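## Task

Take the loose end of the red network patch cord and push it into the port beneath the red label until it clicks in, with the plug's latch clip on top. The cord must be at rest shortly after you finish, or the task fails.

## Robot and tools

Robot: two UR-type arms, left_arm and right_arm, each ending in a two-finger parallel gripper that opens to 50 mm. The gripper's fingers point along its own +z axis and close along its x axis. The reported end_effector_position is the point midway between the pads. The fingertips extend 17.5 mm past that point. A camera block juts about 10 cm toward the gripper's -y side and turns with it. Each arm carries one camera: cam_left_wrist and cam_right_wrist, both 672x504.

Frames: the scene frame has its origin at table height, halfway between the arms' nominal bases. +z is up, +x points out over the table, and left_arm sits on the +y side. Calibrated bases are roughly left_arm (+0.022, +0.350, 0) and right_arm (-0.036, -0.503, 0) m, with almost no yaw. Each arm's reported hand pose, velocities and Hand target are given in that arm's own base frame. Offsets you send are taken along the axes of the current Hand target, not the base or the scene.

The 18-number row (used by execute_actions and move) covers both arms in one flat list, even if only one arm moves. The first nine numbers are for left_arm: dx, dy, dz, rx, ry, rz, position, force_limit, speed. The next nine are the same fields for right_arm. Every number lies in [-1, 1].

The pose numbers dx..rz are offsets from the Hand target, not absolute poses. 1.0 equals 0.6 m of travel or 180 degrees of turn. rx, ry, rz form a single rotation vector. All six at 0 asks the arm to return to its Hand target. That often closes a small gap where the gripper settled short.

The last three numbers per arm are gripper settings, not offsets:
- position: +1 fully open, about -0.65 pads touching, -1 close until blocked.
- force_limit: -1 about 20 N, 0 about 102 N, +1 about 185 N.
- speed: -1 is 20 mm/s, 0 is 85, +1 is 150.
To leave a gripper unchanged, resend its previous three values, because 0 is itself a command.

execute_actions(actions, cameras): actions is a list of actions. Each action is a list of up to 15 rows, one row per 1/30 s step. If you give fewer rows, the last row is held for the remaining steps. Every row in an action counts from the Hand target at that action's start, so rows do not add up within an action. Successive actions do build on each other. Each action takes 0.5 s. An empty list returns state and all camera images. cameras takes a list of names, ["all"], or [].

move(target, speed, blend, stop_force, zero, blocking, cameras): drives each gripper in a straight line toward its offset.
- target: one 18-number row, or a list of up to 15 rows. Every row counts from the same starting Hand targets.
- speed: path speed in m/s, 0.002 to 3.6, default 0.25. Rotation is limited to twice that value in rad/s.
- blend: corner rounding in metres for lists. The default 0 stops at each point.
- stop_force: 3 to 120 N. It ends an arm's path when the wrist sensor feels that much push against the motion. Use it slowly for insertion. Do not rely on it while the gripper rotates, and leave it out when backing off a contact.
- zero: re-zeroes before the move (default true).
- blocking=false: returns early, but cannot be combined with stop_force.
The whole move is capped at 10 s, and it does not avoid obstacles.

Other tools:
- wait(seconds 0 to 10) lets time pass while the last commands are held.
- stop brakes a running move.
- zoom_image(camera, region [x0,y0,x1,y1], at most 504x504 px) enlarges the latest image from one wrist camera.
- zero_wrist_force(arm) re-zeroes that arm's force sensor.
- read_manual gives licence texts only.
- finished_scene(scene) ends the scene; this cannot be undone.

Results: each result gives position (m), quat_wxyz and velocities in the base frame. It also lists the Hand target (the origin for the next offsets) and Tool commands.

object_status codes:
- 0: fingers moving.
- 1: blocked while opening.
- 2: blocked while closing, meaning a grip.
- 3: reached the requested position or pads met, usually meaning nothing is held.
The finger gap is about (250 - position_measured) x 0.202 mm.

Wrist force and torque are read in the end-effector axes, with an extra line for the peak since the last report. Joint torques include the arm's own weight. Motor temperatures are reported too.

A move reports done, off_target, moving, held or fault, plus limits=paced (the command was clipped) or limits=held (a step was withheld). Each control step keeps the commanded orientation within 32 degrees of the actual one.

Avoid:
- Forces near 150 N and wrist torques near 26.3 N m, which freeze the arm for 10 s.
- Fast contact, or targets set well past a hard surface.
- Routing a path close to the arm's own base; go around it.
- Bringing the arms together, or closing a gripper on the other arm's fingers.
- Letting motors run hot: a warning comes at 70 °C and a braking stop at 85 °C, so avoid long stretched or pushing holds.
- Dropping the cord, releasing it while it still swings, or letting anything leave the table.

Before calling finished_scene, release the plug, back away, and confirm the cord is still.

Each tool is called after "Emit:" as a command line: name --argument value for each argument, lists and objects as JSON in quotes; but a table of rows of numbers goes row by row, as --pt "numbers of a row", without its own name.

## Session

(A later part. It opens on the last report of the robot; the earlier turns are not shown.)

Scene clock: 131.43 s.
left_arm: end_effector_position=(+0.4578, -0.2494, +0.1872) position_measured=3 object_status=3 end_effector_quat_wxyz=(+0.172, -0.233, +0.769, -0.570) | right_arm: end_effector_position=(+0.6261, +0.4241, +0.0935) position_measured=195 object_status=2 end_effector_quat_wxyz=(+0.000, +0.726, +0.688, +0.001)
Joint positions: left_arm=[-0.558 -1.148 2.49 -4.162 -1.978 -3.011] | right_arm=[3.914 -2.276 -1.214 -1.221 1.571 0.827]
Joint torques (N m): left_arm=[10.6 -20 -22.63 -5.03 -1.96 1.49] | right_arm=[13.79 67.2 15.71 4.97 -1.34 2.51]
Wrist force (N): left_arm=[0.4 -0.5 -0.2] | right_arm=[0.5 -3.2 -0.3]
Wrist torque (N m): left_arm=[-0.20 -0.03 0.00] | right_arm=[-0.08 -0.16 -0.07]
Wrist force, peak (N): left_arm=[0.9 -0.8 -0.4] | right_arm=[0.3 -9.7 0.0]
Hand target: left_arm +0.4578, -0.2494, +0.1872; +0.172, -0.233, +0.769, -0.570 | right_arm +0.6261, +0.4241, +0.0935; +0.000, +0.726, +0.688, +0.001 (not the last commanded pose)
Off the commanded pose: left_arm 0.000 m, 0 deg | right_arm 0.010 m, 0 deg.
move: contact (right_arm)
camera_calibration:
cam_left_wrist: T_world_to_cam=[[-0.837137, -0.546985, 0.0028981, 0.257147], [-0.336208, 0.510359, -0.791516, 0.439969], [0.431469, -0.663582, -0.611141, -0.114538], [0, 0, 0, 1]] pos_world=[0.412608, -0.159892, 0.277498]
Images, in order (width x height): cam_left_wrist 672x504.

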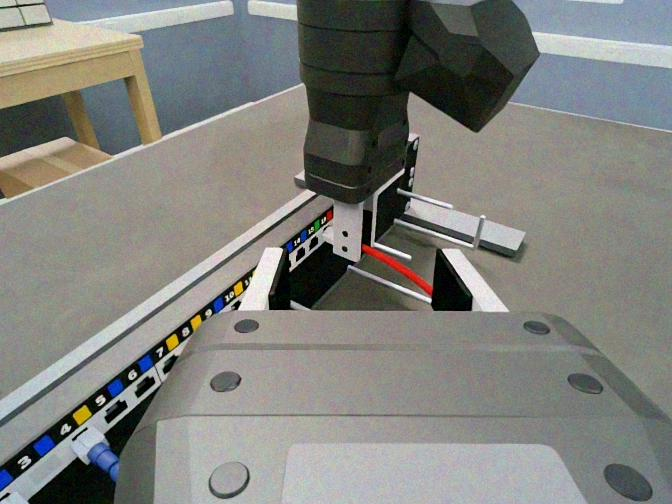

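Emit:
move --target '[0,0,0,0,0,0,1,1,1,0,-0.02,0,0,0,0,-1,-0.1,-0.9]' --speed 0.05 --cameras '["all"]'

Emit:
zoom_image --camera "cam_left_wrist" --region '[310, 212, 370, 262]'

Emit:
zoom_image --camera "cam_right_wrist" --region '[320, 230, 420, 320]'

Scene clock: 143.07 s.
left_arm: end_effector_position=(+0.4578, -0.2494, +0.1872) position_measured=3 object_status=3 end_effector_quat_wxyz=(+0.172, -0.233, +0.769, -0.570) | right_arm: end_effector_position=(+0.6142, +0.4248, +0.0934) position_measured=195 object_status=2 end_effector_quat_wxyz=(+0.000, +0.726, +0.688, +0.001)
Joint positions: left_arm=[-0.558 -1.148 2.49 -4.162 -1.978 -3.011] | right_arm=[3.926 -2.253 -1.253 -1.204 1.571 0.839]
Joint torques (N m): left_arm=[10.4 -20.29 -22.83 -4.86 -2.14 1.28] | right_arm=[15.4 66.6 15.88 4.76 0.15 2.54]
Wrist force (N): left_arm=[0.5 -0.6 -0.4] | right_arm=[0.2 0.5 0.3]
Wrist torque (N m): left_arm=[-0.22 -0.06 0.00] | right_arm=[-0.09 -0.15 -0.12]
Wrist force, peak (N): left_arm=[0.9 -0.8 -0.5] | right_arm=[0.6 -3.4 -0.2]
Hand target: left_arm +0.4578, -0.2494, +0.1872; +0.172, -0.233, +0.769, -0.570 | right_arm +0.6141, +0.4248, +0.0934; +0.000, +0.726, +0.688, +0.001
Off the commanded pose: left_arm 0.000 m, 0 deg | right_arm 0.000 m, 0 deg.
move: done
camera_calibration:
cam_left_wrist: T_world_to_cam=[[-0.837137, -0.546985, 0.0028981, 0.257147], [-0.336208, 0.510359, -0.791516, 0.439969], [0.431469, -0.663582, -0.611141, -0.114538], [0, 0, 0, 1]] pos_world=[0.412608, -0.159892, 0.277498]
cam_right_wrist: T_world_to_cam=[[0.0558324, 0.998418, -0.00657962, -0.452074], [0.935236, -0.0499895, 0.350478, -0.564951], [0.349595, -0.0257215, -0.936548, 0.00874105], [0, 0, 0, 1]] pos_world=[0.550547, 0.423342, 0.203215]

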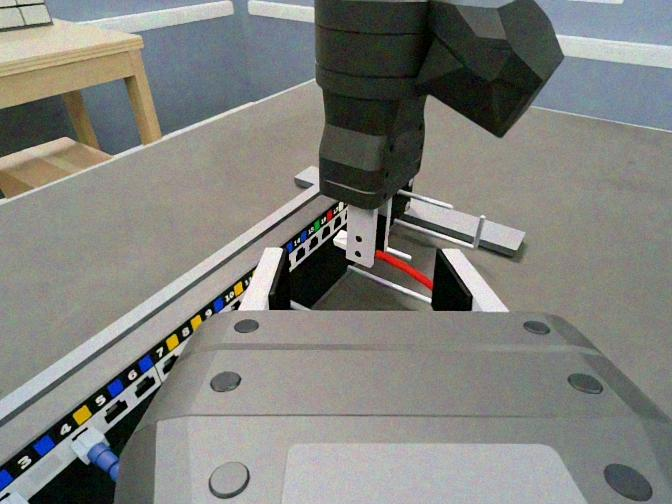

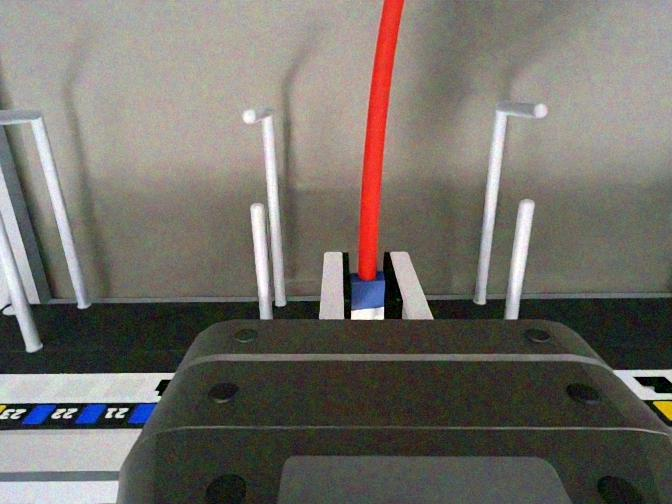

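Scaled by 8.400 from the camera's 672x504 image, which has a finer 960x720 frame.

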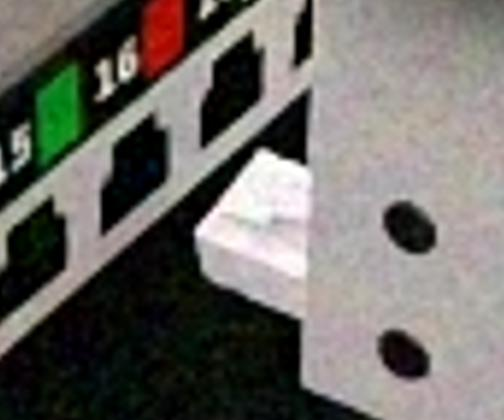

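Scaled by 5.040 from the camera's 672x504 image, which has a finer 960x720 frame.

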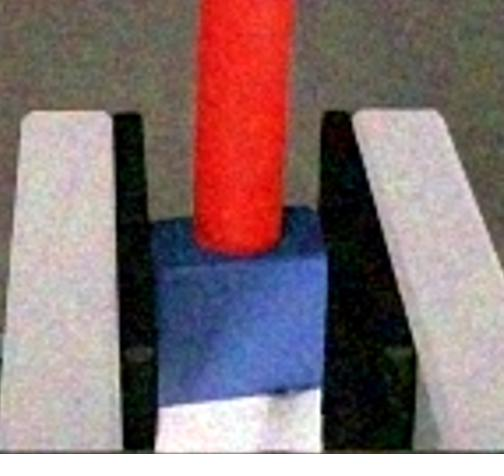

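Emit:
move --target '[0,0,0,0,0,0,1,1,1,-0.0056,0,0,0,0.072,0,-1,-0.1,-0.9]' --speed 0.1 --cameras '["cam_left_wrist"]'

Emit:
zoom_image --camera "cam_left_wrist" --region '[310, 212, 370, 262]'

Scene clock: 154.97 s.
left_arm: end_effector_position=(+0.4578, -0.2494, +0.1872) position_measured=3 object_status=3 end_effector_quat_wxyz=(+0.172, -0.233, +0.769, -0.570) | right_arm: end_effector_position=(+0.6139, +0.4214, +0.0934) position_measured=195 object_status=2 end_effector_quat_wxyz=(-0.078, +0.721, +0.683, +0.083)
Joint positions: left_arm=[-0.558 -1.148 2.49 -4.162 -1.978 -3.011] | right_arm=[3.867 -2.197 -1.412 -0.94 1.731 0.792]
Joint torques (N m): left_arm=[9.1 -20.34 -23.63 -5.14 -1.96 1.5] | right_arm=[-12.95 64.31 16.42 5.15 1.7 -2.63]
Wrist force (N): left_arm=[0.4 -0.7 -0.3] | right_arm=[-0.4 0.0 0.5]
Wrist torque (N m): left_arm=[-0.22 -0.05 0.01] | right_arm=[-0.15 0.09 -0.09]
Wrist force, peak (N): left_arm=[1.0 -0.6 -0.6] | right_arm=[1.1 0.0 0.2]
Hand target: left_arm +0.4578, -0.2494, +0.1872; +0.172, -0.233, +0.769, -0.570 | right_arm +0.6139, +0.4214, +0.0934; -0.078, +0.721, +0.683, +0.083
Off the commanded pose: left_arm 0.000 m, 0 deg | right_arm 0.000 m, 0 deg.
move: done
camera_calibration:
cam_left_wrist: T_world_to_cam=[[-0.837137, -0.546985, 0.0028981, 0.257147], [-0.336208, 0.510359, -0.791516, 0.439969], [0.431469, -0.663582, -0.611141, -0.114538], [0, 0, 0, 1]] pos_world=[0.412608, -0.159892, 0.277498]
Images, in order (width x height): cam_left_wrist 672x504.

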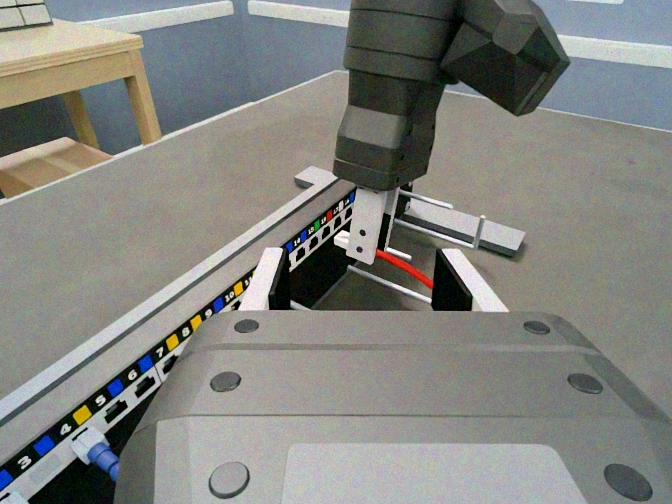

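Scaled by 8.400 from the camera's 672x504 image, which has a finer 960x720 frame.

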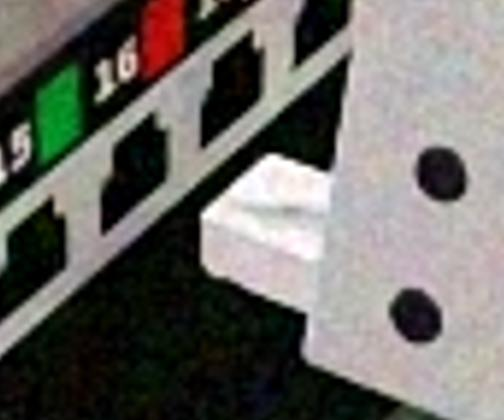

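Emit:
move --pt "0 0 0 0 0 0 1 1 1 0.0012 0.005 0.0008 0 0 0 -1 -0.1 -0.9" --pt "0 0 0 0 0 0 1 1 1 0.0012 0.036 0.0008 0 0 0 -1 -0.1 -0.9" --speed 0.012 --stop_force 4 --cameras '["cam_left_wrist"]'

Emit:
zoom_image --camera "cam_left_wrist" --region '[300, 212, 340, 252]'

Scene clock: 164.43 s.
left_arm: end_effector_position=(+0.4578, -0.2494, +0.1872) position_measured=3 object_status=3 end_effector_quat_wxyz=(+0.172, -0.233, +0.769, -0.570) | right_arm: end_effector_position=(+0.6262, +0.4216, +0.0931) position_measured=195 object_status=2 end_effector_quat_wxyz=(-0.078, +0.721, +0.683, +0.083)
Joint positions: left_arm=[-0.558 -1.148 2.49 -4.162 -1.978 -3.011] | right_arm=[3.856 -2.221 -1.373 -0.958 1.733 0.781]
Joint torques (N m): left_arm=[10.62 -20.5 -21.66 -5.38 -1.83 1.32] | right_arm=[16.09 65.45 15.98 5.05 -0.32 2.55]
Wrist force (N): left_arm=[0.8 -0.8 -0.2] | right_arm=[-1.7 0.0 0.7]
Wrist torque (N m): left_arm=[-0.23 -0.10 0.00] | right_arm=[-0.13 0.05 -0.06]
Wrist force, peak (N): left_arm=[0.9 -0.6 -0.7] | right_arm=[-3.2 -5.9 -0.1]
Hand target: left_arm +0.4578, -0.2494, +0.1872; +0.172, -0.233, +0.769, -0.570 | right_arm +0.6262, +0.4216, +0.0931; -0.078, +0.721, +0.683, +0.083 (not the last commanded pose)
Off the commanded pose: left_arm 0.000 m, 0 deg | right_arm 0.009 m, 0 deg.
move: contact (right_arm); path passed 1 of 2 targets
camera_calibration:
cam_left_wrist: T_world_to_cam=[[-0.837137, -0.546985, 0.0028981, 0.257147], [-0.336208, 0.510359, -0.791516, 0.439969], [0.431469, -0.663582, -0.611141, -0.114538], [0, 0, 0, 1]] pos_world=[0.412608, -0.159892, 0.277498]
Images, in order (width x height): cam_left_wrist 672x504.

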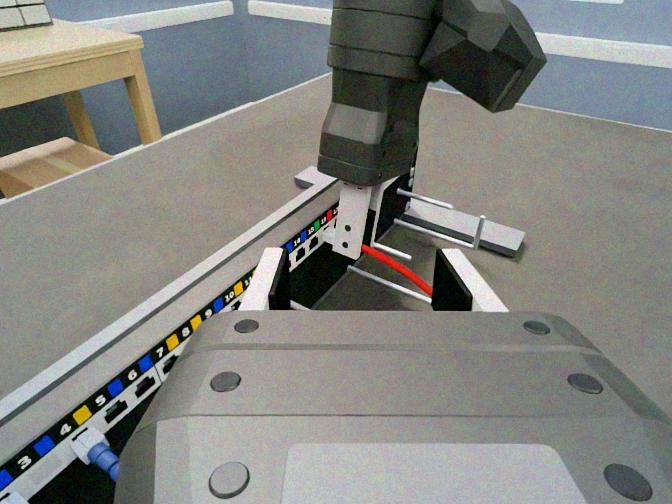

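Scaled by 12.600 from the camera's 672x504 image, which has a finer 960x720 frame.

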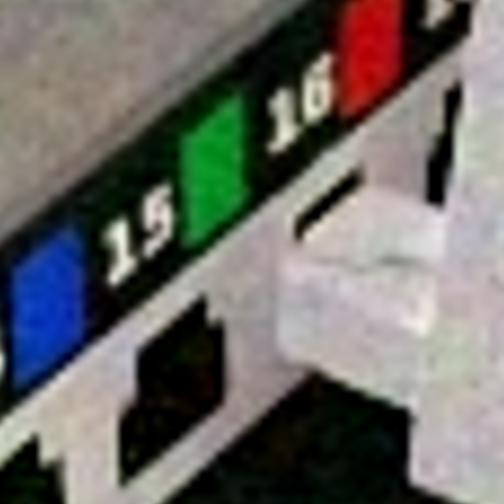

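Emit:
move --pt "0 0 0 0 0 0 1 1 1 0 -0.003 0 0 0 0 -1 -0.1 -0.9" --pt "0 0 0 0 0 0 1 1 1 -0.0004 -0.003 -0.0011 0 0 0 -1 -0.1 -0.9" --speed 0.02

Emit:
move --target '[0,0,0,0,0,0,1,1,1,0,0.018,0,0,0,0,-1,-0.1,-0.9]' --speed 0.01 --stop_force 4 --cameras '["cam_left_wrist"]'

Emit:
zoom_image --camera "cam_left_wrist" --region '[300, 212, 340, 252]'

Scene clock: 174.13 s.
left_arm: end_effector_position=(+0.4578, -0.2494, +0.1872) position_measured=3 object_status=3 end_effector_quat_wxyz=(+0.172, -0.233, +0.769, -0.570) | right_arm: end_effector_position=(+0.6243, +0.4215, +0.0937) position_measured=195 object_status=2 end_effector_quat_wxyz=(-0.078, +0.721, +0.683, +0.083)
Joint positions: left_arm=[-0.558 -1.148 2.49 -4.162 -1.978 -3.011] | right_arm=[3.857 -2.216 -1.379 -0.956 1.733 0.782]
Joint torques (N m): left_arm=[9.83 -20.57 -21.98 -5.24 -1.87 1.29] | right_arm=[-3.11 62.8 15.39 1.27 -0.39 -0.98]
Wrist force (N): left_arm=[0.8 -0.7 -0.4] | right_arm=[-0.4 0.0 0.5]
Wrist torque (N m): left_arm=[-0.22 -0.11 0.00] | right_arm=[-0.15 0.08 -0.17]
Wrist force, peak (N): left_arm=[1.0 -0.6 -0.7] | right_arm=[-2.0 0.0 0.8]
Hand target: left_arm +0.4578, -0.2494, +0.1872; +0.172, -0.233, +0.769, -0.570 | right_arm +0.6244, +0.4213, +0.0937; -0.078, +0.721, +0.683, +0.083
Off the commanded pose: left_arm 0.000 m, 0 deg | right_arm 0.000 m, 0 deg.
move: done

Scene clock: 175.53 s.
left_arm: end_effector_position=(+0.4578, -0.2494, +0.1872) position_measured=3 object_status=3 end_effector_quat_wxyz=(+0.172, -0.233, +0.769, -0.570) | right_arm: end_effector_position=(+0.6258, +0.4212, +0.0938) position_measured=195 object_status=2 end_effector_quat_wxyz=(-0.078, +0.721, +0.683, +0.083)
Joint positions: left_arm=[-0.558 -1.148 2.49 -4.162 -1.978 -3.011] | right_arm=[3.856 -2.219 -1.374 -0.959 1.733 0.781]
Joint torques (N m): left_arm=[10.4 -22.12 -22.85 -5.26 -1.8 1.31] | right_arm=[14.97 66.11 15.17 5.02 0.05 2.49]
Wrist force (N): left_arm=[0.6 -0.3 -0.6] | right_arm=[-0.7 -0.6 1.2]
Wrist torque (N m): left_arm=[-0.16 -0.08 0.00] | right_arm=[-0.14 0.08 -0.09]
Wrist force, peak (N): left_arm=[1.0 -0.6 -0.3] | right_arm=[-0.6 -6.0 1.3]
Hand target: left_arm +0.4578, -0.2494, +0.1872; +0.172, -0.233, +0.769, -0.570 | right_arm +0.6258, +0.4212, +0.0938; -0.078, +0.721, +0.683, +0.083 (not the last commanded pose)
Off the commanded pose: left_arm 0.000 m, 0 deg | right_arm 0.009 m, 0 deg.
move: contact (right_arm)
camera_calibration:
cam_left_wrist: T_world_to_cam=[[-0.837137, -0.546985, 0.0028981, 0.257147], [-0.336208, 0.510359, -0.791516, 0.439969], [0.431469, -0.663582, -0.611141, -0.114538], [0, 0, 0, 1]] pos_world=[0.412608, -0.159892, 0.277498]
Images, in order (width x height): cam_left_wrist 672x504.

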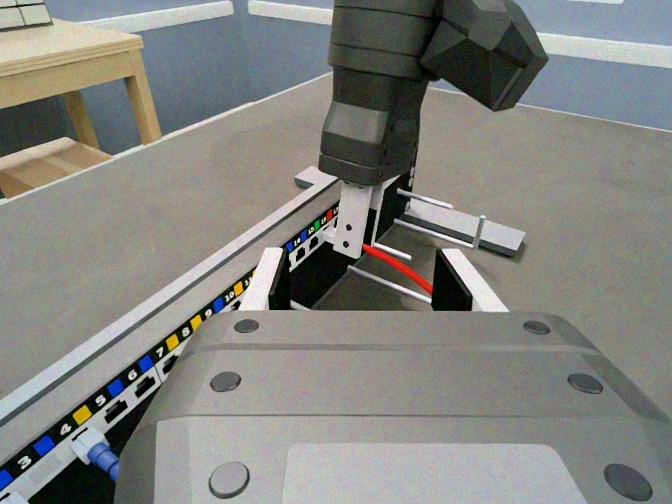

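Scaled by 12.600 from the camera's 672x504 image, which has a finer 960x720 frame.

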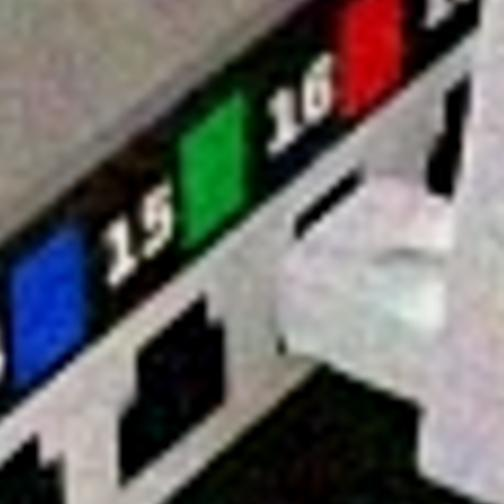

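Emit:
move --pt "0 0 0 0 0 0 1 1 1 0.0008 -0.0015 0.0002 0 0 0 -1 -0.1 -0.9" --pt "0 0 0 0 0 0 1 1 1 0.0008 0.012 0.0002 0 0 0 -1 -0.1 -0.9" --speed 0.01 --stop_force 4 --cameras '["cam_left_wrist"]'

Emit:
zoom_image --camera "cam_left_wrist" --region '[300, 212, 340, 252]'

Scene clock: 185.57 s.
left_arm: end_effector_position=(+0.4578, -0.2494, +0.1872) position_measured=3 object_status=3 end_effector_quat_wxyz=(+0.172, -0.233, +0.769, -0.570) | right_arm: end_effector_position=(+0.6258, +0.4219, +0.0938) position_measured=195 object_status=2 end_effector_quat_wxyz=(-0.078, +0.721, +0.683, +0.083)
Joint positions: left_arm=[-0.558 -1.148 2.49 -4.162 -1.978 -3.011] | right_arm=[3.856 -2.22 -1.373 -0.959 1.733 0.781]
Joint torques (N m): left_arm=[10.02 -21.12 -22.28 -5.27 -1.75 1.27] | right_arm=[14.07 64.81 15.94 5.21 -0.34 2.38]
Wrist force (N): left_arm=[0.7 -0.7 -0.5] | right_arm=[-0.9 -3.5 0.2]
Wrist torque (N m): left_arm=[-0.23 -0.09 0.00] | right_arm=[-0.13 0.07 -0.13]
Wrist force, peak (N): left_arm=[0.8 -0.8 -0.7] | right_arm=[-1.5 -10.6 -0.5]
Hand target: left_arm +0.4578, -0.2494, +0.1872; +0.172, -0.233, +0.769, -0.570 | right_arm +0.6258, +0.4219, +0.0938; -0.078, +0.721, +0.683, +0.083 (not the last commanded pose)
Off the commanded pose: left_arm 0.000 m, 0 deg | right_arm 0.007 m, 0 deg.
move: contact (right_arm); path passed 1 of 2 targets
camera_calibration:
cam_left_wrist: T_world_to_cam=[[-0.837137, -0.546985, 0.0028981, 0.257147], [-0.336208, 0.510359, -0.791516, 0.439969], [0.431469, -0.663582, -0.611141, -0.114538], [0, 0, 0, 1]] pos_world=[0.412608, -0.159892, 0.277498]
Images, in order (width x height): cam_left_wrist 672x504.

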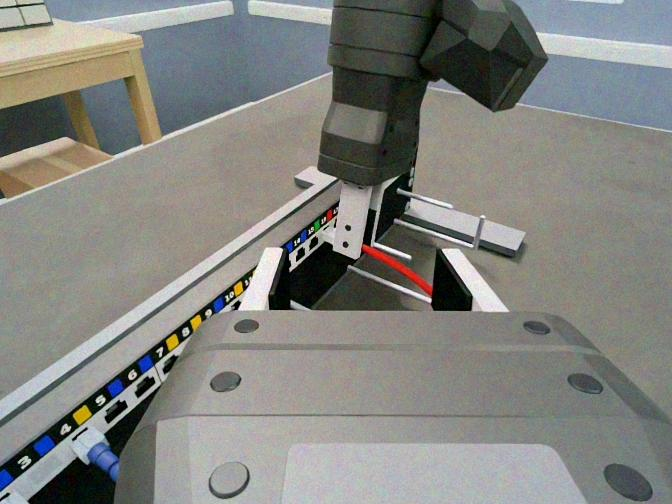

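Scaled by 12.600 from the camera's 672x504 image, which has a finer 960x720 frame.

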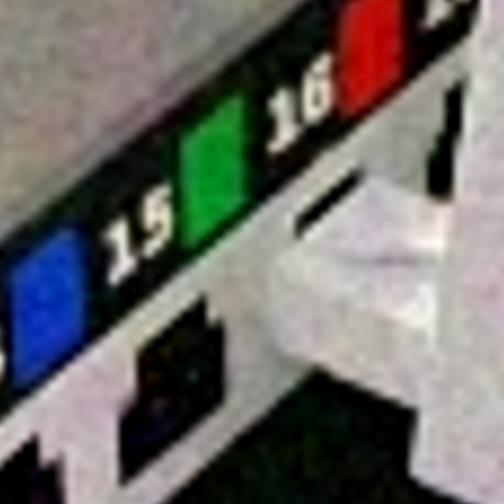

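Emit:
move --target '[0,0,0,0,0,0,1,1,1,-0.001,-0.0043,0.0006,0,0,0,-1,-0.1,-0.9]' --speed 0.02 --cameras '["cam_left_wrist"]'

Emit:
zoom_image --camera "cam_left_wrist" --region '[300, 212, 340, 252]'

Emit:
zoom_image --camera "cam_left_wrist" --region '[315, 219, 339, 243]'

Scene clock: 194.90 s.
left_arm: end_effector_position=(+0.4578, -0.2494, +0.1872) position_measured=3 object_status=3 end_effector_quat_wxyz=(+0.172, -0.233, +0.769, -0.570) | right_arm: end_effector_position=(+0.6233, +0.4215, +0.0933) position_measured=195 object_status=2 end_effector_quat_wxyz=(-0.078, +0.721, +0.683, +0.083)
Joint positions: left_arm=[-0.558 -1.148 2.49 -4.162 -1.978 -3.011] | right_arm=[3.858 -2.215 -1.382 -0.954 1.732 0.783]
Joint torques (N m): left_arm=[10.42 -21.69 -21.64 -4.89 -1.74 1.35] | right_arm=[16.25 64.74 15.99 4.85 -0.83 2.5]
Wrist force (N): left_arm=[0.7 -0.6 -0.6] | right_arm=[-0.3 0.0 0.3]
Wrist torque (N m): left_arm=[-0.21 -0.08 0.00] | right_arm=[-0.15 0.06 -0.17]
Wrist force, peak (N): left_arm=[1.2 -0.5 -0.2] | right_arm=[-1.2 -3.6 0.0]
Hand target: left_arm +0.4578, -0.2494, +0.1872; +0.172, -0.233, +0.769, -0.570 | right_arm +0.6232, +0.4215, +0.0933; -0.078, +0.721, +0.683, +0.083
Off the commanded pose: left_arm 0.000 m, 0 deg | right_arm 0.000 m, 0 deg.
move: done
camera_calibration:
cam_left_wrist: T_world_to_cam=[[-0.837137, -0.546985, 0.0028981, 0.257147], [-0.336208, 0.510359, -0.791516, 0.439969], [0.431469, -0.663582, -0.611141, -0.114538], [0, 0, 0, 1]] pos_world=[0.412608, -0.159892, 0.277498]
Images, in order (width x height): cam_left_wrist 672x504.

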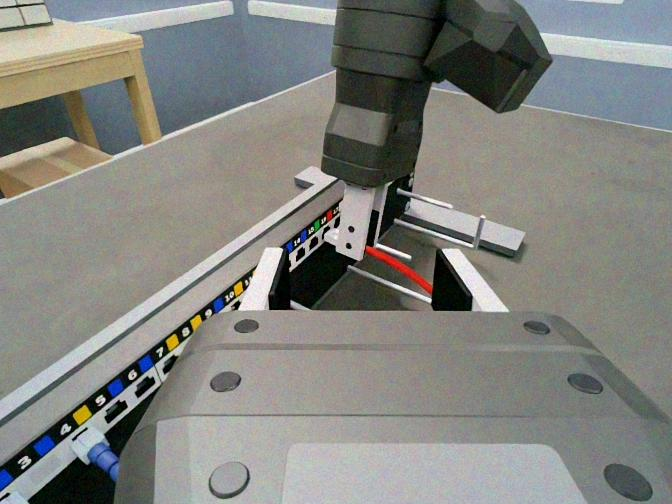

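Scaled by 12.600 from the camera's 672x504 image, which has a finer 960x720 frame.

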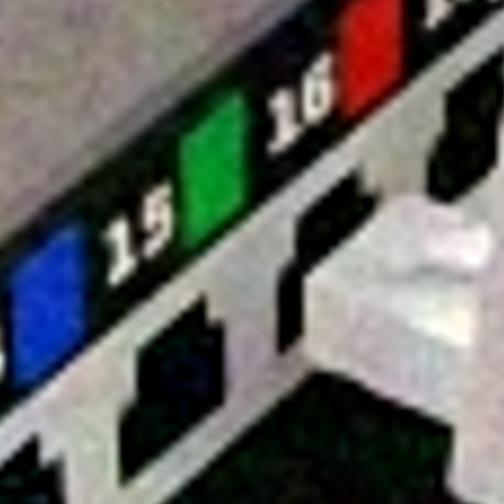

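Scaled by 21.000 from the camera's 672x504 image, which has a finer 960x720 frame.

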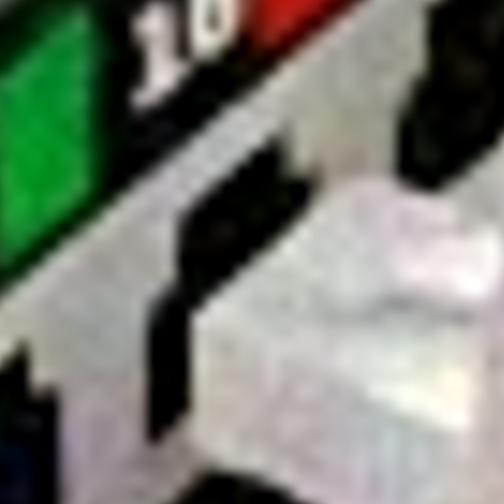

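Emit:
move --target '[0,0,0,0,0,0,1,1,1,0.0013,0,-0.0004,0,-0.02,0,-1,-0.1,-0.9]' --speed 0.03 --cameras '["cam_left_wrist"]'

Emit:
zoom_image --camera "cam_left_wrist" --region '[315, 219, 339, 243]'

Emit:
move --target '[0,0,0,0,0,0,1,1,1,0,0.018,0,0,0,0,-1,-0.1,-0.9]' --speed 0.01 --stop_force 4 --cameras '["cam_left_wrist"]'

Emit:
zoom_image --camera "cam_left_wrist" --region '[315, 219, 339, 243]'

Scene clock: 213.03 s.
left_arm: end_effector_position=(+0.4578, -0.2494, +0.1872) position_measured=3 object_status=3 end_effector_quat_wxyz=(+0.172, -0.233, +0.769, -0.570) | right_arm: end_effector_position=(+0.6233, +0.4222, +0.0937) position_measured=195 object_status=2 end_effector_quat_wxyz=(-0.056, +0.723, +0.686, +0.060)
Joint positions: left_arm=[-0.558 -1.148 2.49 -4.162 -1.978 -3.011] | right_arm=[3.875 -2.226 -1.341 -1.027 1.686 0.794]
Joint torques (N m): left_arm=[9.97 -20.4 -22.79 -5.01 -1.48 1.15] | right_arm=[15.27 47.24 39.43 1.2 -1.06 2.39]
Wrist force (N): left_arm=[0.4 -0.5 -0.4] | right_arm=[-0.1 0.0 0.3]
Wrist torque (N m): left_arm=[-0.20 -0.04 0.00] | right_arm=[-0.16 -0.02 -0.16]
Wrist force, peak (N): left_arm=[0.8 -0.8 -0.5] | right_arm=[-0.6 0.1 0.6]
Hand target: left_arm +0.4578, -0.2494, +0.1872; +0.172, -0.233, +0.769, -0.570 | right_arm +0.6233, +0.4222, +0.0937; -0.056, +0.723, +0.686, +0.060
Off the commanded pose: left_arm 0.000 m, 0 deg | right_arm 0.000 m, 0 deg.
move: done
camera_calibration:
cam_left_wrist: T_world_to_cam=[[-0.837137, -0.546985, 0.0028981, 0.257147], [-0.336208, 0.510359, -0.791516, 0.439969], [0.431469, -0.663582, -0.611141, -0.114538], [0, 0, 0, 1]] pos_world=[0.412608, -0.159892, 0.277498]
Images, in order (width x height): cam_left_wrist 672x504.

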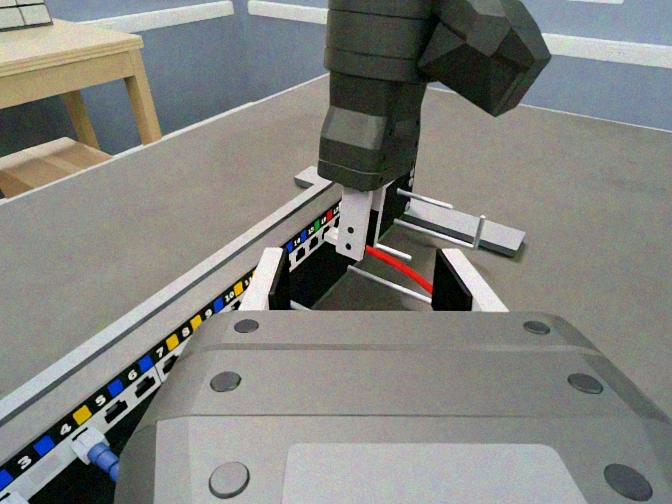

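Scaled by 21.000 from the camera's 672x504 image, which has a finer 960x720 frame.

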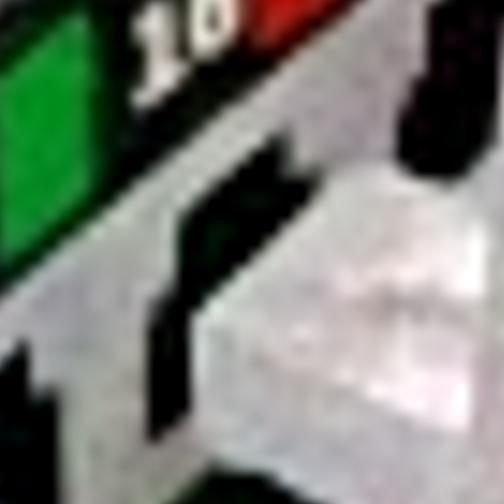

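Scene clock: 214.53 s.
left_arm: end_effector_position=(+0.4578, -0.2494, +0.1872) position_measured=3 object_status=3 end_effector_quat_wxyz=(+0.172, -0.233, +0.769, -0.570) | right_arm: end_effector_position=(+0.6261, +0.4221, +0.0937) position_measured=195 object_status=2 end_effector_quat_wxyz=(-0.056, +0.723, +0.686, +0.060)
Joint positions: left_arm=[-0.558 -1.148 2.49 -4.162 -1.978 -3.011] | right_arm=[3.872 -2.231 -1.332 -1.031 1.686 0.791]
Joint torques (N m): left_arm=[11.19 -20.69 -22.11 -5.11 -1.71 0.98] | right_arm=[13.1 65.6 15.99 5.1 -0.85 2.35]
Wrist force (N): left_arm=[0.8 -0.3 -0.4] | right_arm=[0.8 -3.9 0.0]
Wrist torque (N m): left_arm=[-0.16 -0.11 0.00] | right_arm=[-0.10 0.00 -0.09]
Wrist force, peak (N): left_arm=[0.9 -0.9 -0.4] | right_arm=[0.2 -9.6 0.7]
Hand target: left_arm +0.4578, -0.2494, +0.1872; +0.172, -0.233, +0.769, -0.570 | right_arm +0.6261, +0.4221, +0.0937; -0.056, +0.723, +0.686, +0.060 (not the last commanded pose)
Off the commanded pose: left_arm 0.000 m, 0 deg | right_arm 0.008 m, 0 deg.
move: contact (right_arm)
camera_calibration:
cam_left_wrist: T_world_to_cam=[[-0.837137, -0.546985, 0.0028981, 0.257147], [-0.336208, 0.510359, -0.791516, 0.439969], [0.431469, -0.663582, -0.611141, -0.114538], [0, 0, 0, 1]] pos_world=[0.412608, -0.159892, 0.277498]
Images, in order (width x height): cam_left_wrist 672x504.

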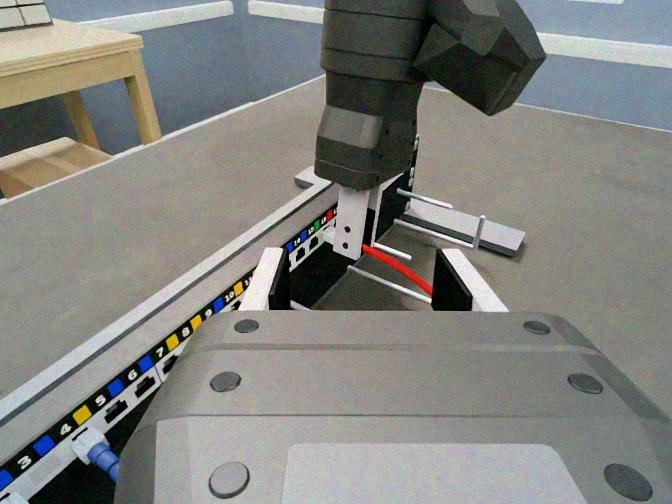

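Scaled by 21.000 from the camera's 672x504 image, which has a finer 960x720 frame.

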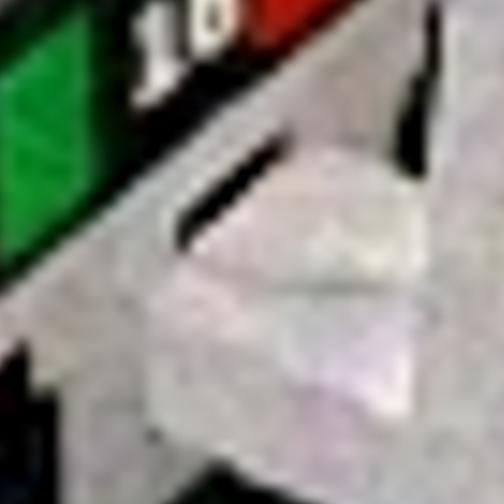

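Emit:
move --pt "0 0 0 0 0 0 1 1 1 -0.0003 -0.0015 0.0007 0 0 0 -1 -0.1 -0.9" --pt "0 0 0 0 0 0 1 1 1 -0.0003 0.012 0.0007 0 0 0 -1 -0.1 -0.9" --speed 0.01 --stop_force 4 --cameras '["cam_left_wrist"]'

Emit:
zoom_image --camera "cam_left_wrist" --region '[315, 219, 339, 243]'

Scene clock: 222.57 s.
left_arm: end_effector_position=(+0.4578, -0.2494, +0.1872) position_measured=3 object_status=3 end_effector_quat_wxyz=(+0.172, -0.233, +0.769, -0.570) | right_arm: end_effector_position=(+0.6263, +0.4221, +0.0933) position_measured=195 object_status=2 end_effector_quat_wxyz=(-0.056, +0.723, +0.686, +0.060)
Joint positions: left_arm=[-0.558 -1.148 2.49 -4.162 -1.978 -3.011] | right_arm=[3.872 -2.232 -1.331 -1.031 1.686 0.791]
Joint torques (N m): left_arm=[11.48 -21.61 -22.76 -5.18 -1.42 1.04] | right_arm=[12.67 66.65 17.41 5.84 0.13 2.54]
Wrist force (N): left_arm=[0.9 -0.6 -0.3] | right_arm=[-1.4 -4.8 1.1]
Wrist torque (N m): left_arm=[-0.20 -0.12 0.00] | right_arm=[-0.02 0.02 -0.04]
Wrist force, peak (N): left_arm=[0.8 -1.0 -0.4] | right_arm=[-0.3 -13.2 0.3]
Hand target: left_arm +0.4578, -0.2494, +0.1872; +0.172, -0.233, +0.769, -0.570 | right_arm +0.6263, +0.4221, +0.0933; -0.056, +0.723, +0.686, +0.060 (not the last commanded pose)
Off the commanded pose: left_arm 0.000 m, 0 deg | right_arm 0.007 m, 0 deg.
move: contact (right_arm); path passed 1 of 2 targets
camera_calibration:
cam_left_wrist: T_world_to_cam=[[-0.837137, -0.546985, 0.0028981, 0.257147], [-0.336208, 0.510359, -0.791516, 0.439969], [0.431469, -0.663582, -0.611141, -0.114538], [0, 0, 0, 1]] pos_world=[0.412608, -0.159892, 0.277498]
Images, in order (width x height): cam_left_wrist 672x504.

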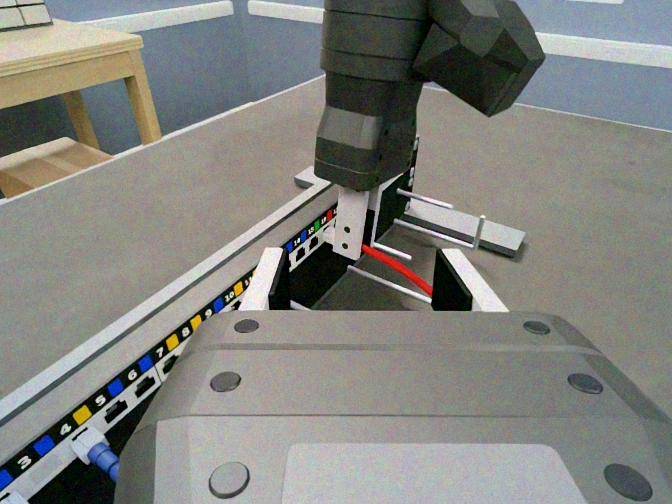

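Scaled by 21.000 from the camera's 672x504 image, which has a finer 960x720 frame.

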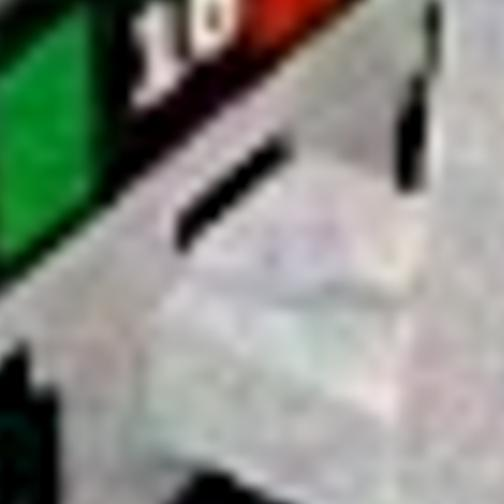

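Emit:
move --pt "0 0 0 0 0 0 1 1 1 -0.0008 -0.0015 0 0 0 0 -1 -0.1 -0.9" --pt "0 0 0 0 0 0 1 1 1 -0.0008 0.012 0 0 0 0 -1 -0.1 -0.9" --speed 0.01 --stop_force 4 --cameras '["cam_left_wrist"]'

Emit:
zoom_image --camera "cam_left_wrist" --region '[315, 219, 339, 243]'

Scene clock: 230.30 s.
left_arm: end_effector_position=(+0.4578, -0.2494, +0.1872) position_measured=3 object_status=3 end_effector_quat_wxyz=(+0.172, -0.233, +0.769, -0.570) | right_arm: end_effector_position=(+0.6261, +0.4221, +0.0933) position_measured=195 object_status=2 end_effector_quat_wxyz=(-0.056, +0.723, +0.686, +0.060)
Joint positions: left_arm=[-0.558 -1.148 2.49 -4.162 -1.978 -3.011] | right_arm=[3.872 -2.232 -1.332 -1.03 1.686 0.791]
Joint torques (N m): left_arm=[10.49 -21.04 -21.86 -5.07 -1.54 1.04] | right_arm=[-2.44 48.79 41.63 1.89 0.3 -2.06]
Wrist force (N): left_arm=[0.6 -0.2 -0.6] | right_arm=[-2.1 -2.2 1.1]
Wrist torque (N m): left_arm=[-0.15 -0.07 0.00] | right_arm=[-0.05 0.00 -0.03]
Wrist force, peak (N): left_arm=[0.8 -0.5 -0.8] | right_arm=[-1.5 -4.9 1.3]
Hand target: left_arm +0.4578, -0.2494, +0.1872; +0.172, -0.233, +0.769, -0.570 | right_arm +0.6261, +0.4220, +0.0933; -0.056, +0.723, +0.686, +0.060 (not the last commanded pose)
Off the commanded pose: left_arm 0.000 m, 0 deg | right_arm 0.007 m, 0 deg.
move: contact (right_arm); path passed 0 of 2 targets
camera_calibration:
cam_left_wrist: T_world_to_cam=[[-0.837137, -0.546985, 0.0028981, 0.257147], [-0.336208, 0.510359, -0.791516, 0.439969], [0.431469, -0.663582, -0.611141, -0.114538], [0, 0, 0, 1]] pos_world=[0.412608, -0.159892, 0.277498]
Images, in order (width x height): cam_left_wrist 672x504.

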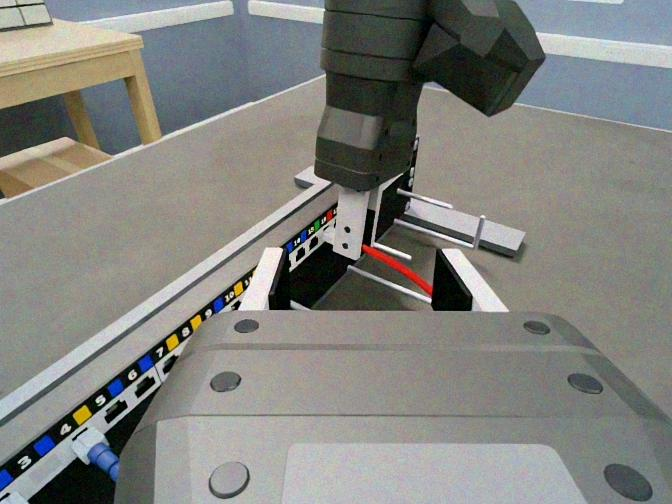

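Scaled by 21.000 from the camera's 672x504 image, which has a finer 960x720 frame.

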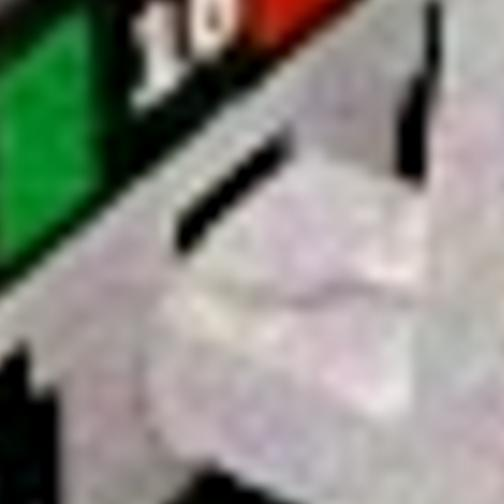

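Emit:
move --pt "0 0 0 0 0 0 1 1 1 0 -0.003 0 0 0 0 -1 -0.1 -0.9" --pt "0 0 0 0 0 0 1 1 1 -0.0007 -0.003 0 0 0 0 -1 -0.1 -0.9" --speed 0.02

Emit:
move --target '[0,0,0,0,0,0,1,1,1,0,0.012,0,0,0,0,-1,-0.1,-0.9]' --speed 0.01 --stop_force 4 --cameras '["cam_left_wrist"]'

Emit:
zoom_image --camera "cam_left_wrist" --region '[315, 219, 339, 243]'

Scene clock: 235.83 s.
left_arm: end_effector_position=(+0.4578, -0.2494, +0.1872) position_measured=3 object_status=3 end_effector_quat_wxyz=(+0.172, -0.233, +0.769, -0.570) | right_arm: end_effector_position=(+0.6243, +0.4219, +0.0932) position_measured=195 object_status=2 end_effector_quat_wxyz=(-0.056, +0.723, +0.686, +0.060)
Joint positions: left_arm=[-0.558 -1.148 2.49 -4.162 -1.978 -3.011] | right_arm=[3.874 -2.228 -1.339 -1.027 1.686 0.793]
Joint torques (N m): left_arm=[10.56 -21.63 -21.44 -5.13 -1.18 1.25] | right_arm=[-0.07 65.86 16.18 4.92 -0.72 -0.7]
Wrist force (N): left_arm=[0.5 -0.3 -0.4] | right_arm=[-0.3 0.5 0.4]
Wrist torque (N m): left_arm=[-0.16 -0.06 0.00] | right_arm=[-0.09 -0.01 -0.15]
Wrist force, peak (N): left_arm=[1.0 -0.7 -0.6] | right_arm=[-2.2 -2.3 1.4]
Hand target: left_arm +0.4578, -0.2494, +0.1872; +0.172, -0.233, +0.769, -0.570 | right_arm +0.6243, +0.4217, +0.0932; -0.056, +0.723, +0.686, +0.060
Off the commanded pose: left_arm 0.000 m, 0 deg | right_arm 0.000 m, 0 deg.
move: done

Scene clock: 237.27 s.
left_arm: end_effector_position=(+0.4578, -0.2494, +0.1872) position_measured=3 object_status=3 end_effector_quat_wxyz=(+0.172, -0.233, +0.769, -0.570) | right_arm: end_effector_position=(+0.6261, +0.4217, +0.0932) position_measured=195 object_status=2 end_effector_quat_wxyz=(-0.056, +0.723, +0.686, +0.060)
Joint positions: left_arm=[-0.558 -1.148 2.49 -4.162 -1.978 -3.011] | right_arm=[3.872 -2.232 -1.333 -1.03 1.686 0.791]
Joint torques (N m): left_arm=[9.67 -21.89 -21.96 -5.3 -1.42 1.23] | right_arm=[14.27 66.17 15.97 5.13 -0.37 2.48]
Wrist force (N): left_arm=[0.5 -0.6 -0.3] | right_arm=[-0.6 -1.0 1.2]
Wrist torque (N m): left_arm=[-0.21 -0.06 -0.01] | right_arm=[-0.03 0.03 -0.07]
Wrist force, peak (N): left_arm=[1.0 -0.8 -0.6] | right_arm=[-0.3 -8.2 0.3]
Hand target: left_arm +0.4578, -0.2494, +0.1872; +0.172, -0.233, +0.769, -0.570 | right_arm +0.6261, +0.4217, +0.0932; -0.056, +0.723, +0.686, +0.060 (not the last commanded pose)
Off the commanded pose: left_arm 0.000 m, 0 deg | right_arm 0.005 m, 0 deg.
move: contact (right_arm)
camera_calibration:
cam_left_wrist: T_world_to_cam=[[-0.837137, -0.546985, 0.0028981, 0.257147], [-0.336208, 0.510359, -0.791516, 0.439969], [0.431469, -0.663582, -0.611141, -0.114538], [0, 0, 0, 1]] pos_world=[0.412608, -0.159892, 0.277498]
Images, in order (width x height): cam_left_wrist 672x504.

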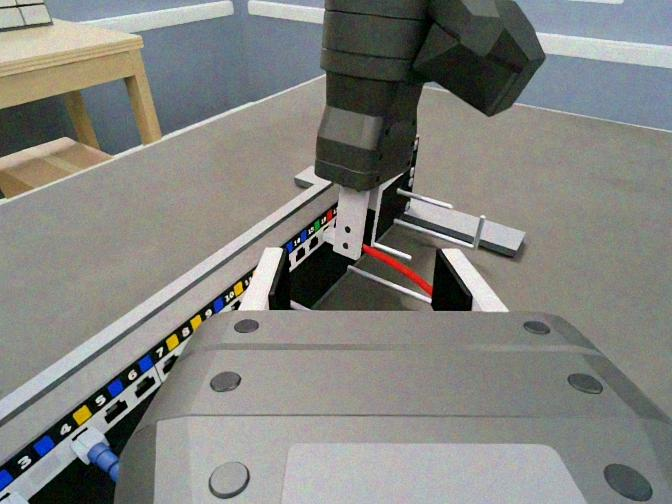

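Scaled by 21.000 from the camera's 672x504 image, which has a finer 960x720 frame.

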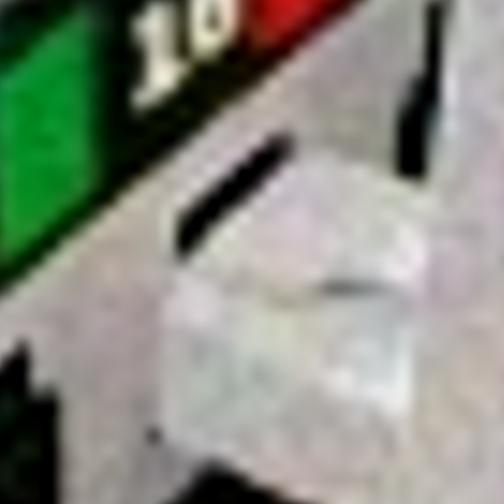

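Emit:
move --pt "0 0 0 0 0 0 1 1 1 0 -0.005 0 0 0 0 -1 -0.1 -0.9" --pt "0 0 0 0 0 0 1 1 1 0.0025 -0.005 0.0004 -0.0027 0 0.0165 -1 -0.1 -0.9" --speed 0.02 --cameras '["all"]'

Emit:
zoom_image --camera "cam_left_wrist" --region '[312, 216, 342, 246]'

Emit:
zoom_image --camera "cam_right_wrist" --region '[320, 230, 420, 320]'

Emit:
move --target '[0,0,0,0,0,0,1,1,1,0,0.016,0,0,0,0,-1,-0.1,-0.9]' --speed 0.01 --stop_force 4 --cameras '["cam_left_wrist"]'

Emit:
zoom_image --camera "cam_left_wrist" --region '[312, 216, 342, 246]'

Scene clock: 260.93 s.
left_arm: end_effector_position=(+0.4578, -0.2494, +0.1872) position_measured=3 object_status=3 end_effector_quat_wxyz=(+0.172, -0.233, +0.769, -0.570) | right_arm: end_effector_position=(+0.6232, +0.4233, +0.0932) position_measured=195 object_status=2 end_effector_quat_wxyz=(-0.054, +0.741, +0.666, +0.062)
Joint positions: left_arm=[-0.558 -1.148 2.49 -4.162 -1.978 -3.011] | right_arm=[3.879 -2.225 -1.347 -1.017 1.679 0.85]
Joint torques (N m): left_arm=[10.47 -21.65 -22.92 -5.06 -1.43 0.97] | right_arm=[15.11 65.74 15.36 5.08 -0.99 2.49]
Wrist force (N): left_arm=[0.4 -0.3 -0.6] | right_arm=[-0.3 0.5 0.4]
Wrist torque (N m): left_arm=[-0.16 -0.04 0.00] | right_arm=[-0.08 0.01 -0.14]
Wrist force, peak (N): left_arm=[1.0 -0.7 -0.5] | right_arm=[-0.5 -1.2 1.4]
Hand target: left_arm +0.4578, -0.2494, +0.1872; +0.172, -0.233, +0.769, -0.570 | right_arm +0.6232, +0.4233, +0.0932; -0.054, +0.741, +0.666, +0.062
Off the commanded pose: left_arm 0.000 m, 0 deg | right_arm 0.000 m, 0 deg.
move: done
camera_calibration:
cam_left_wrist: T_world_to_cam=[[-0.837137, -0.546985, 0.0028981, 0.257147], [-0.336208, 0.510359, -0.791516, 0.439969], [0.431469, -0.663582, -0.611141, -0.114538], [0, 0, 0, 1]] pos_world=[0.412608, -0.159892, 0.277498]
cam_right_wrist: T_world_to_cam=[[0.10618, 0.982019, 0.156093, -0.490719], [0.92536, -0.155041, 0.345935, -0.522289], [0.363916, 0.107711, -0.925183, -0.0611416], [0, 0, 0, 1]] pos_world=[0.557661, 0.407505, 0.200709]

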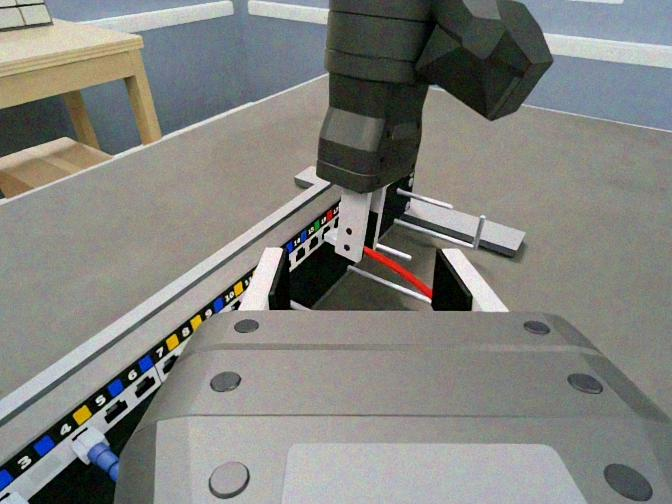

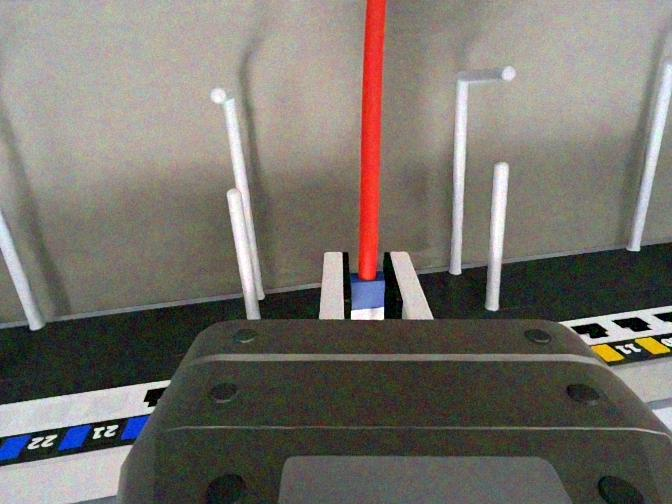

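Scaled by 16.800 from the camera's 672x504 image, which has a finer 960x720 frame.

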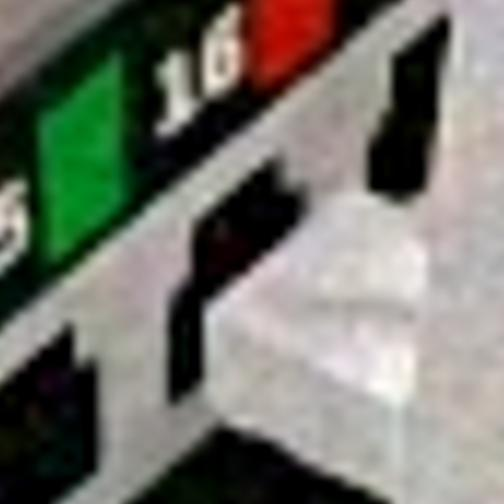

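Scaled by 5.040 from the camera's 672x504 image, which has a finer 960x720 frame.

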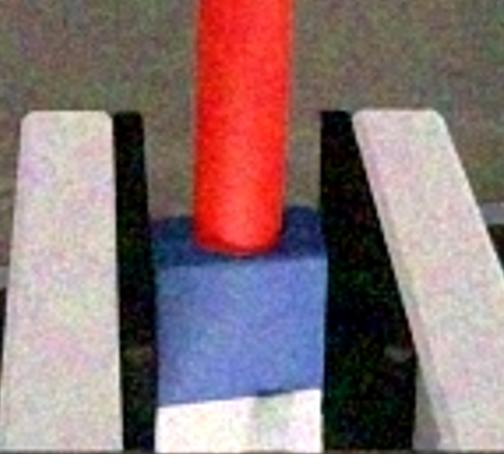

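Scene clock: 262.47 s.
left_arm: end_effector_position=(+0.4578, -0.2494, +0.1872) position_measured=3 object_status=3 end_effector_quat_wxyz=(+0.172, -0.233, +0.769, -0.570) | right_arm: end_effector_position=(+0.6263, +0.4230, +0.0932) position_measured=195 object_status=2 end_effector_quat_wxyz=(-0.054, +0.741, +0.666, +0.062)
Joint positions: left_arm=[-0.558 -1.148 2.49 -4.162 -1.978 -3.011] | right_arm=[3.875 -2.23 -1.337 -1.021 1.679 0.846]
Joint torques (N m): left_arm=[9.76 -21.34 -21.86 -5.27 -1.31 1.25] | right_arm=[14.86 66.24 16.35 5.1 -0.33 2.57]
Wrist force (N): left_arm=[0.7 -0.6 -0.5] | right_arm=[-0.1 -0.8 1.0]
Wrist torque (N m): left_arm=[-0.22 -0.09 0.00] | right_arm=[-0.05 -0.01 -0.06]
Wrist force, peak (N): left_arm=[1.1 -0.6 -0.7] | right_arm=[-0.3 -7.6 0.3]
Hand target: left_arm +0.4578, -0.2494, +0.1872; +0.172, -0.233, +0.769, -0.570 | right_arm +0.6263, +0.4230, +0.0932; -0.054, +0.741, +0.666, +0.062 (not the last commanded pose)
Off the commanded pose: left_arm 0.000 m, 0 deg | right_arm 0.006 m, 0 deg.
move: contact (right_arm)
camera_calibration:
cam_left_wrist: T_world_to_cam=[[-0.837137, -0.546985, 0.0028981, 0.257147], [-0.336208, 0.510359, -0.791516, 0.439969], [0.431469, -0.663582, -0.611141, -0.114538], [0, 0, 0, 1]] pos_world=[0.412608, -0.159892, 0.277498]
Images, in order (width x height): cam_left_wrist 672x504.

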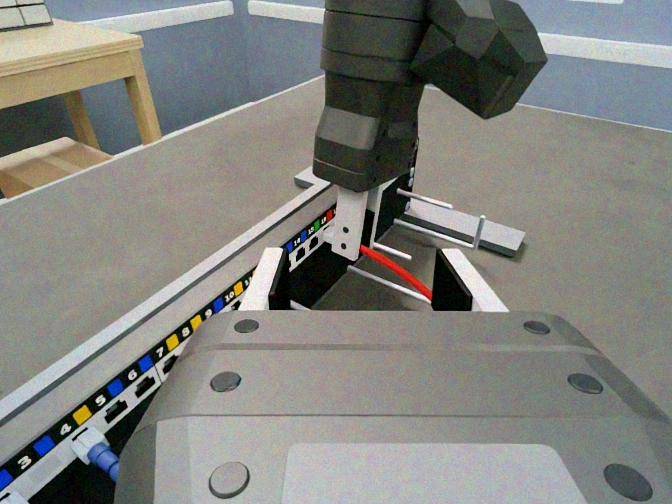

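Scaled by 16.800 from the camera's 672x504 image, which has a finer 960x720 frame.

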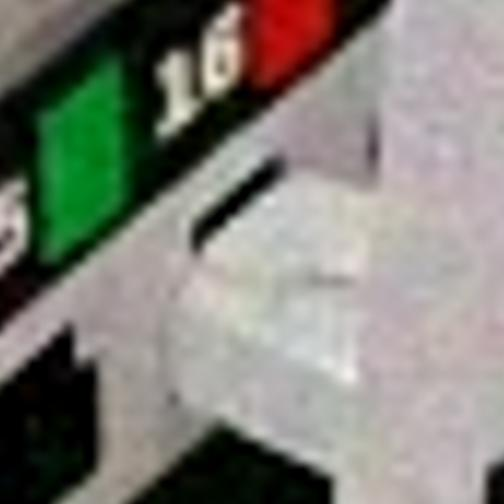

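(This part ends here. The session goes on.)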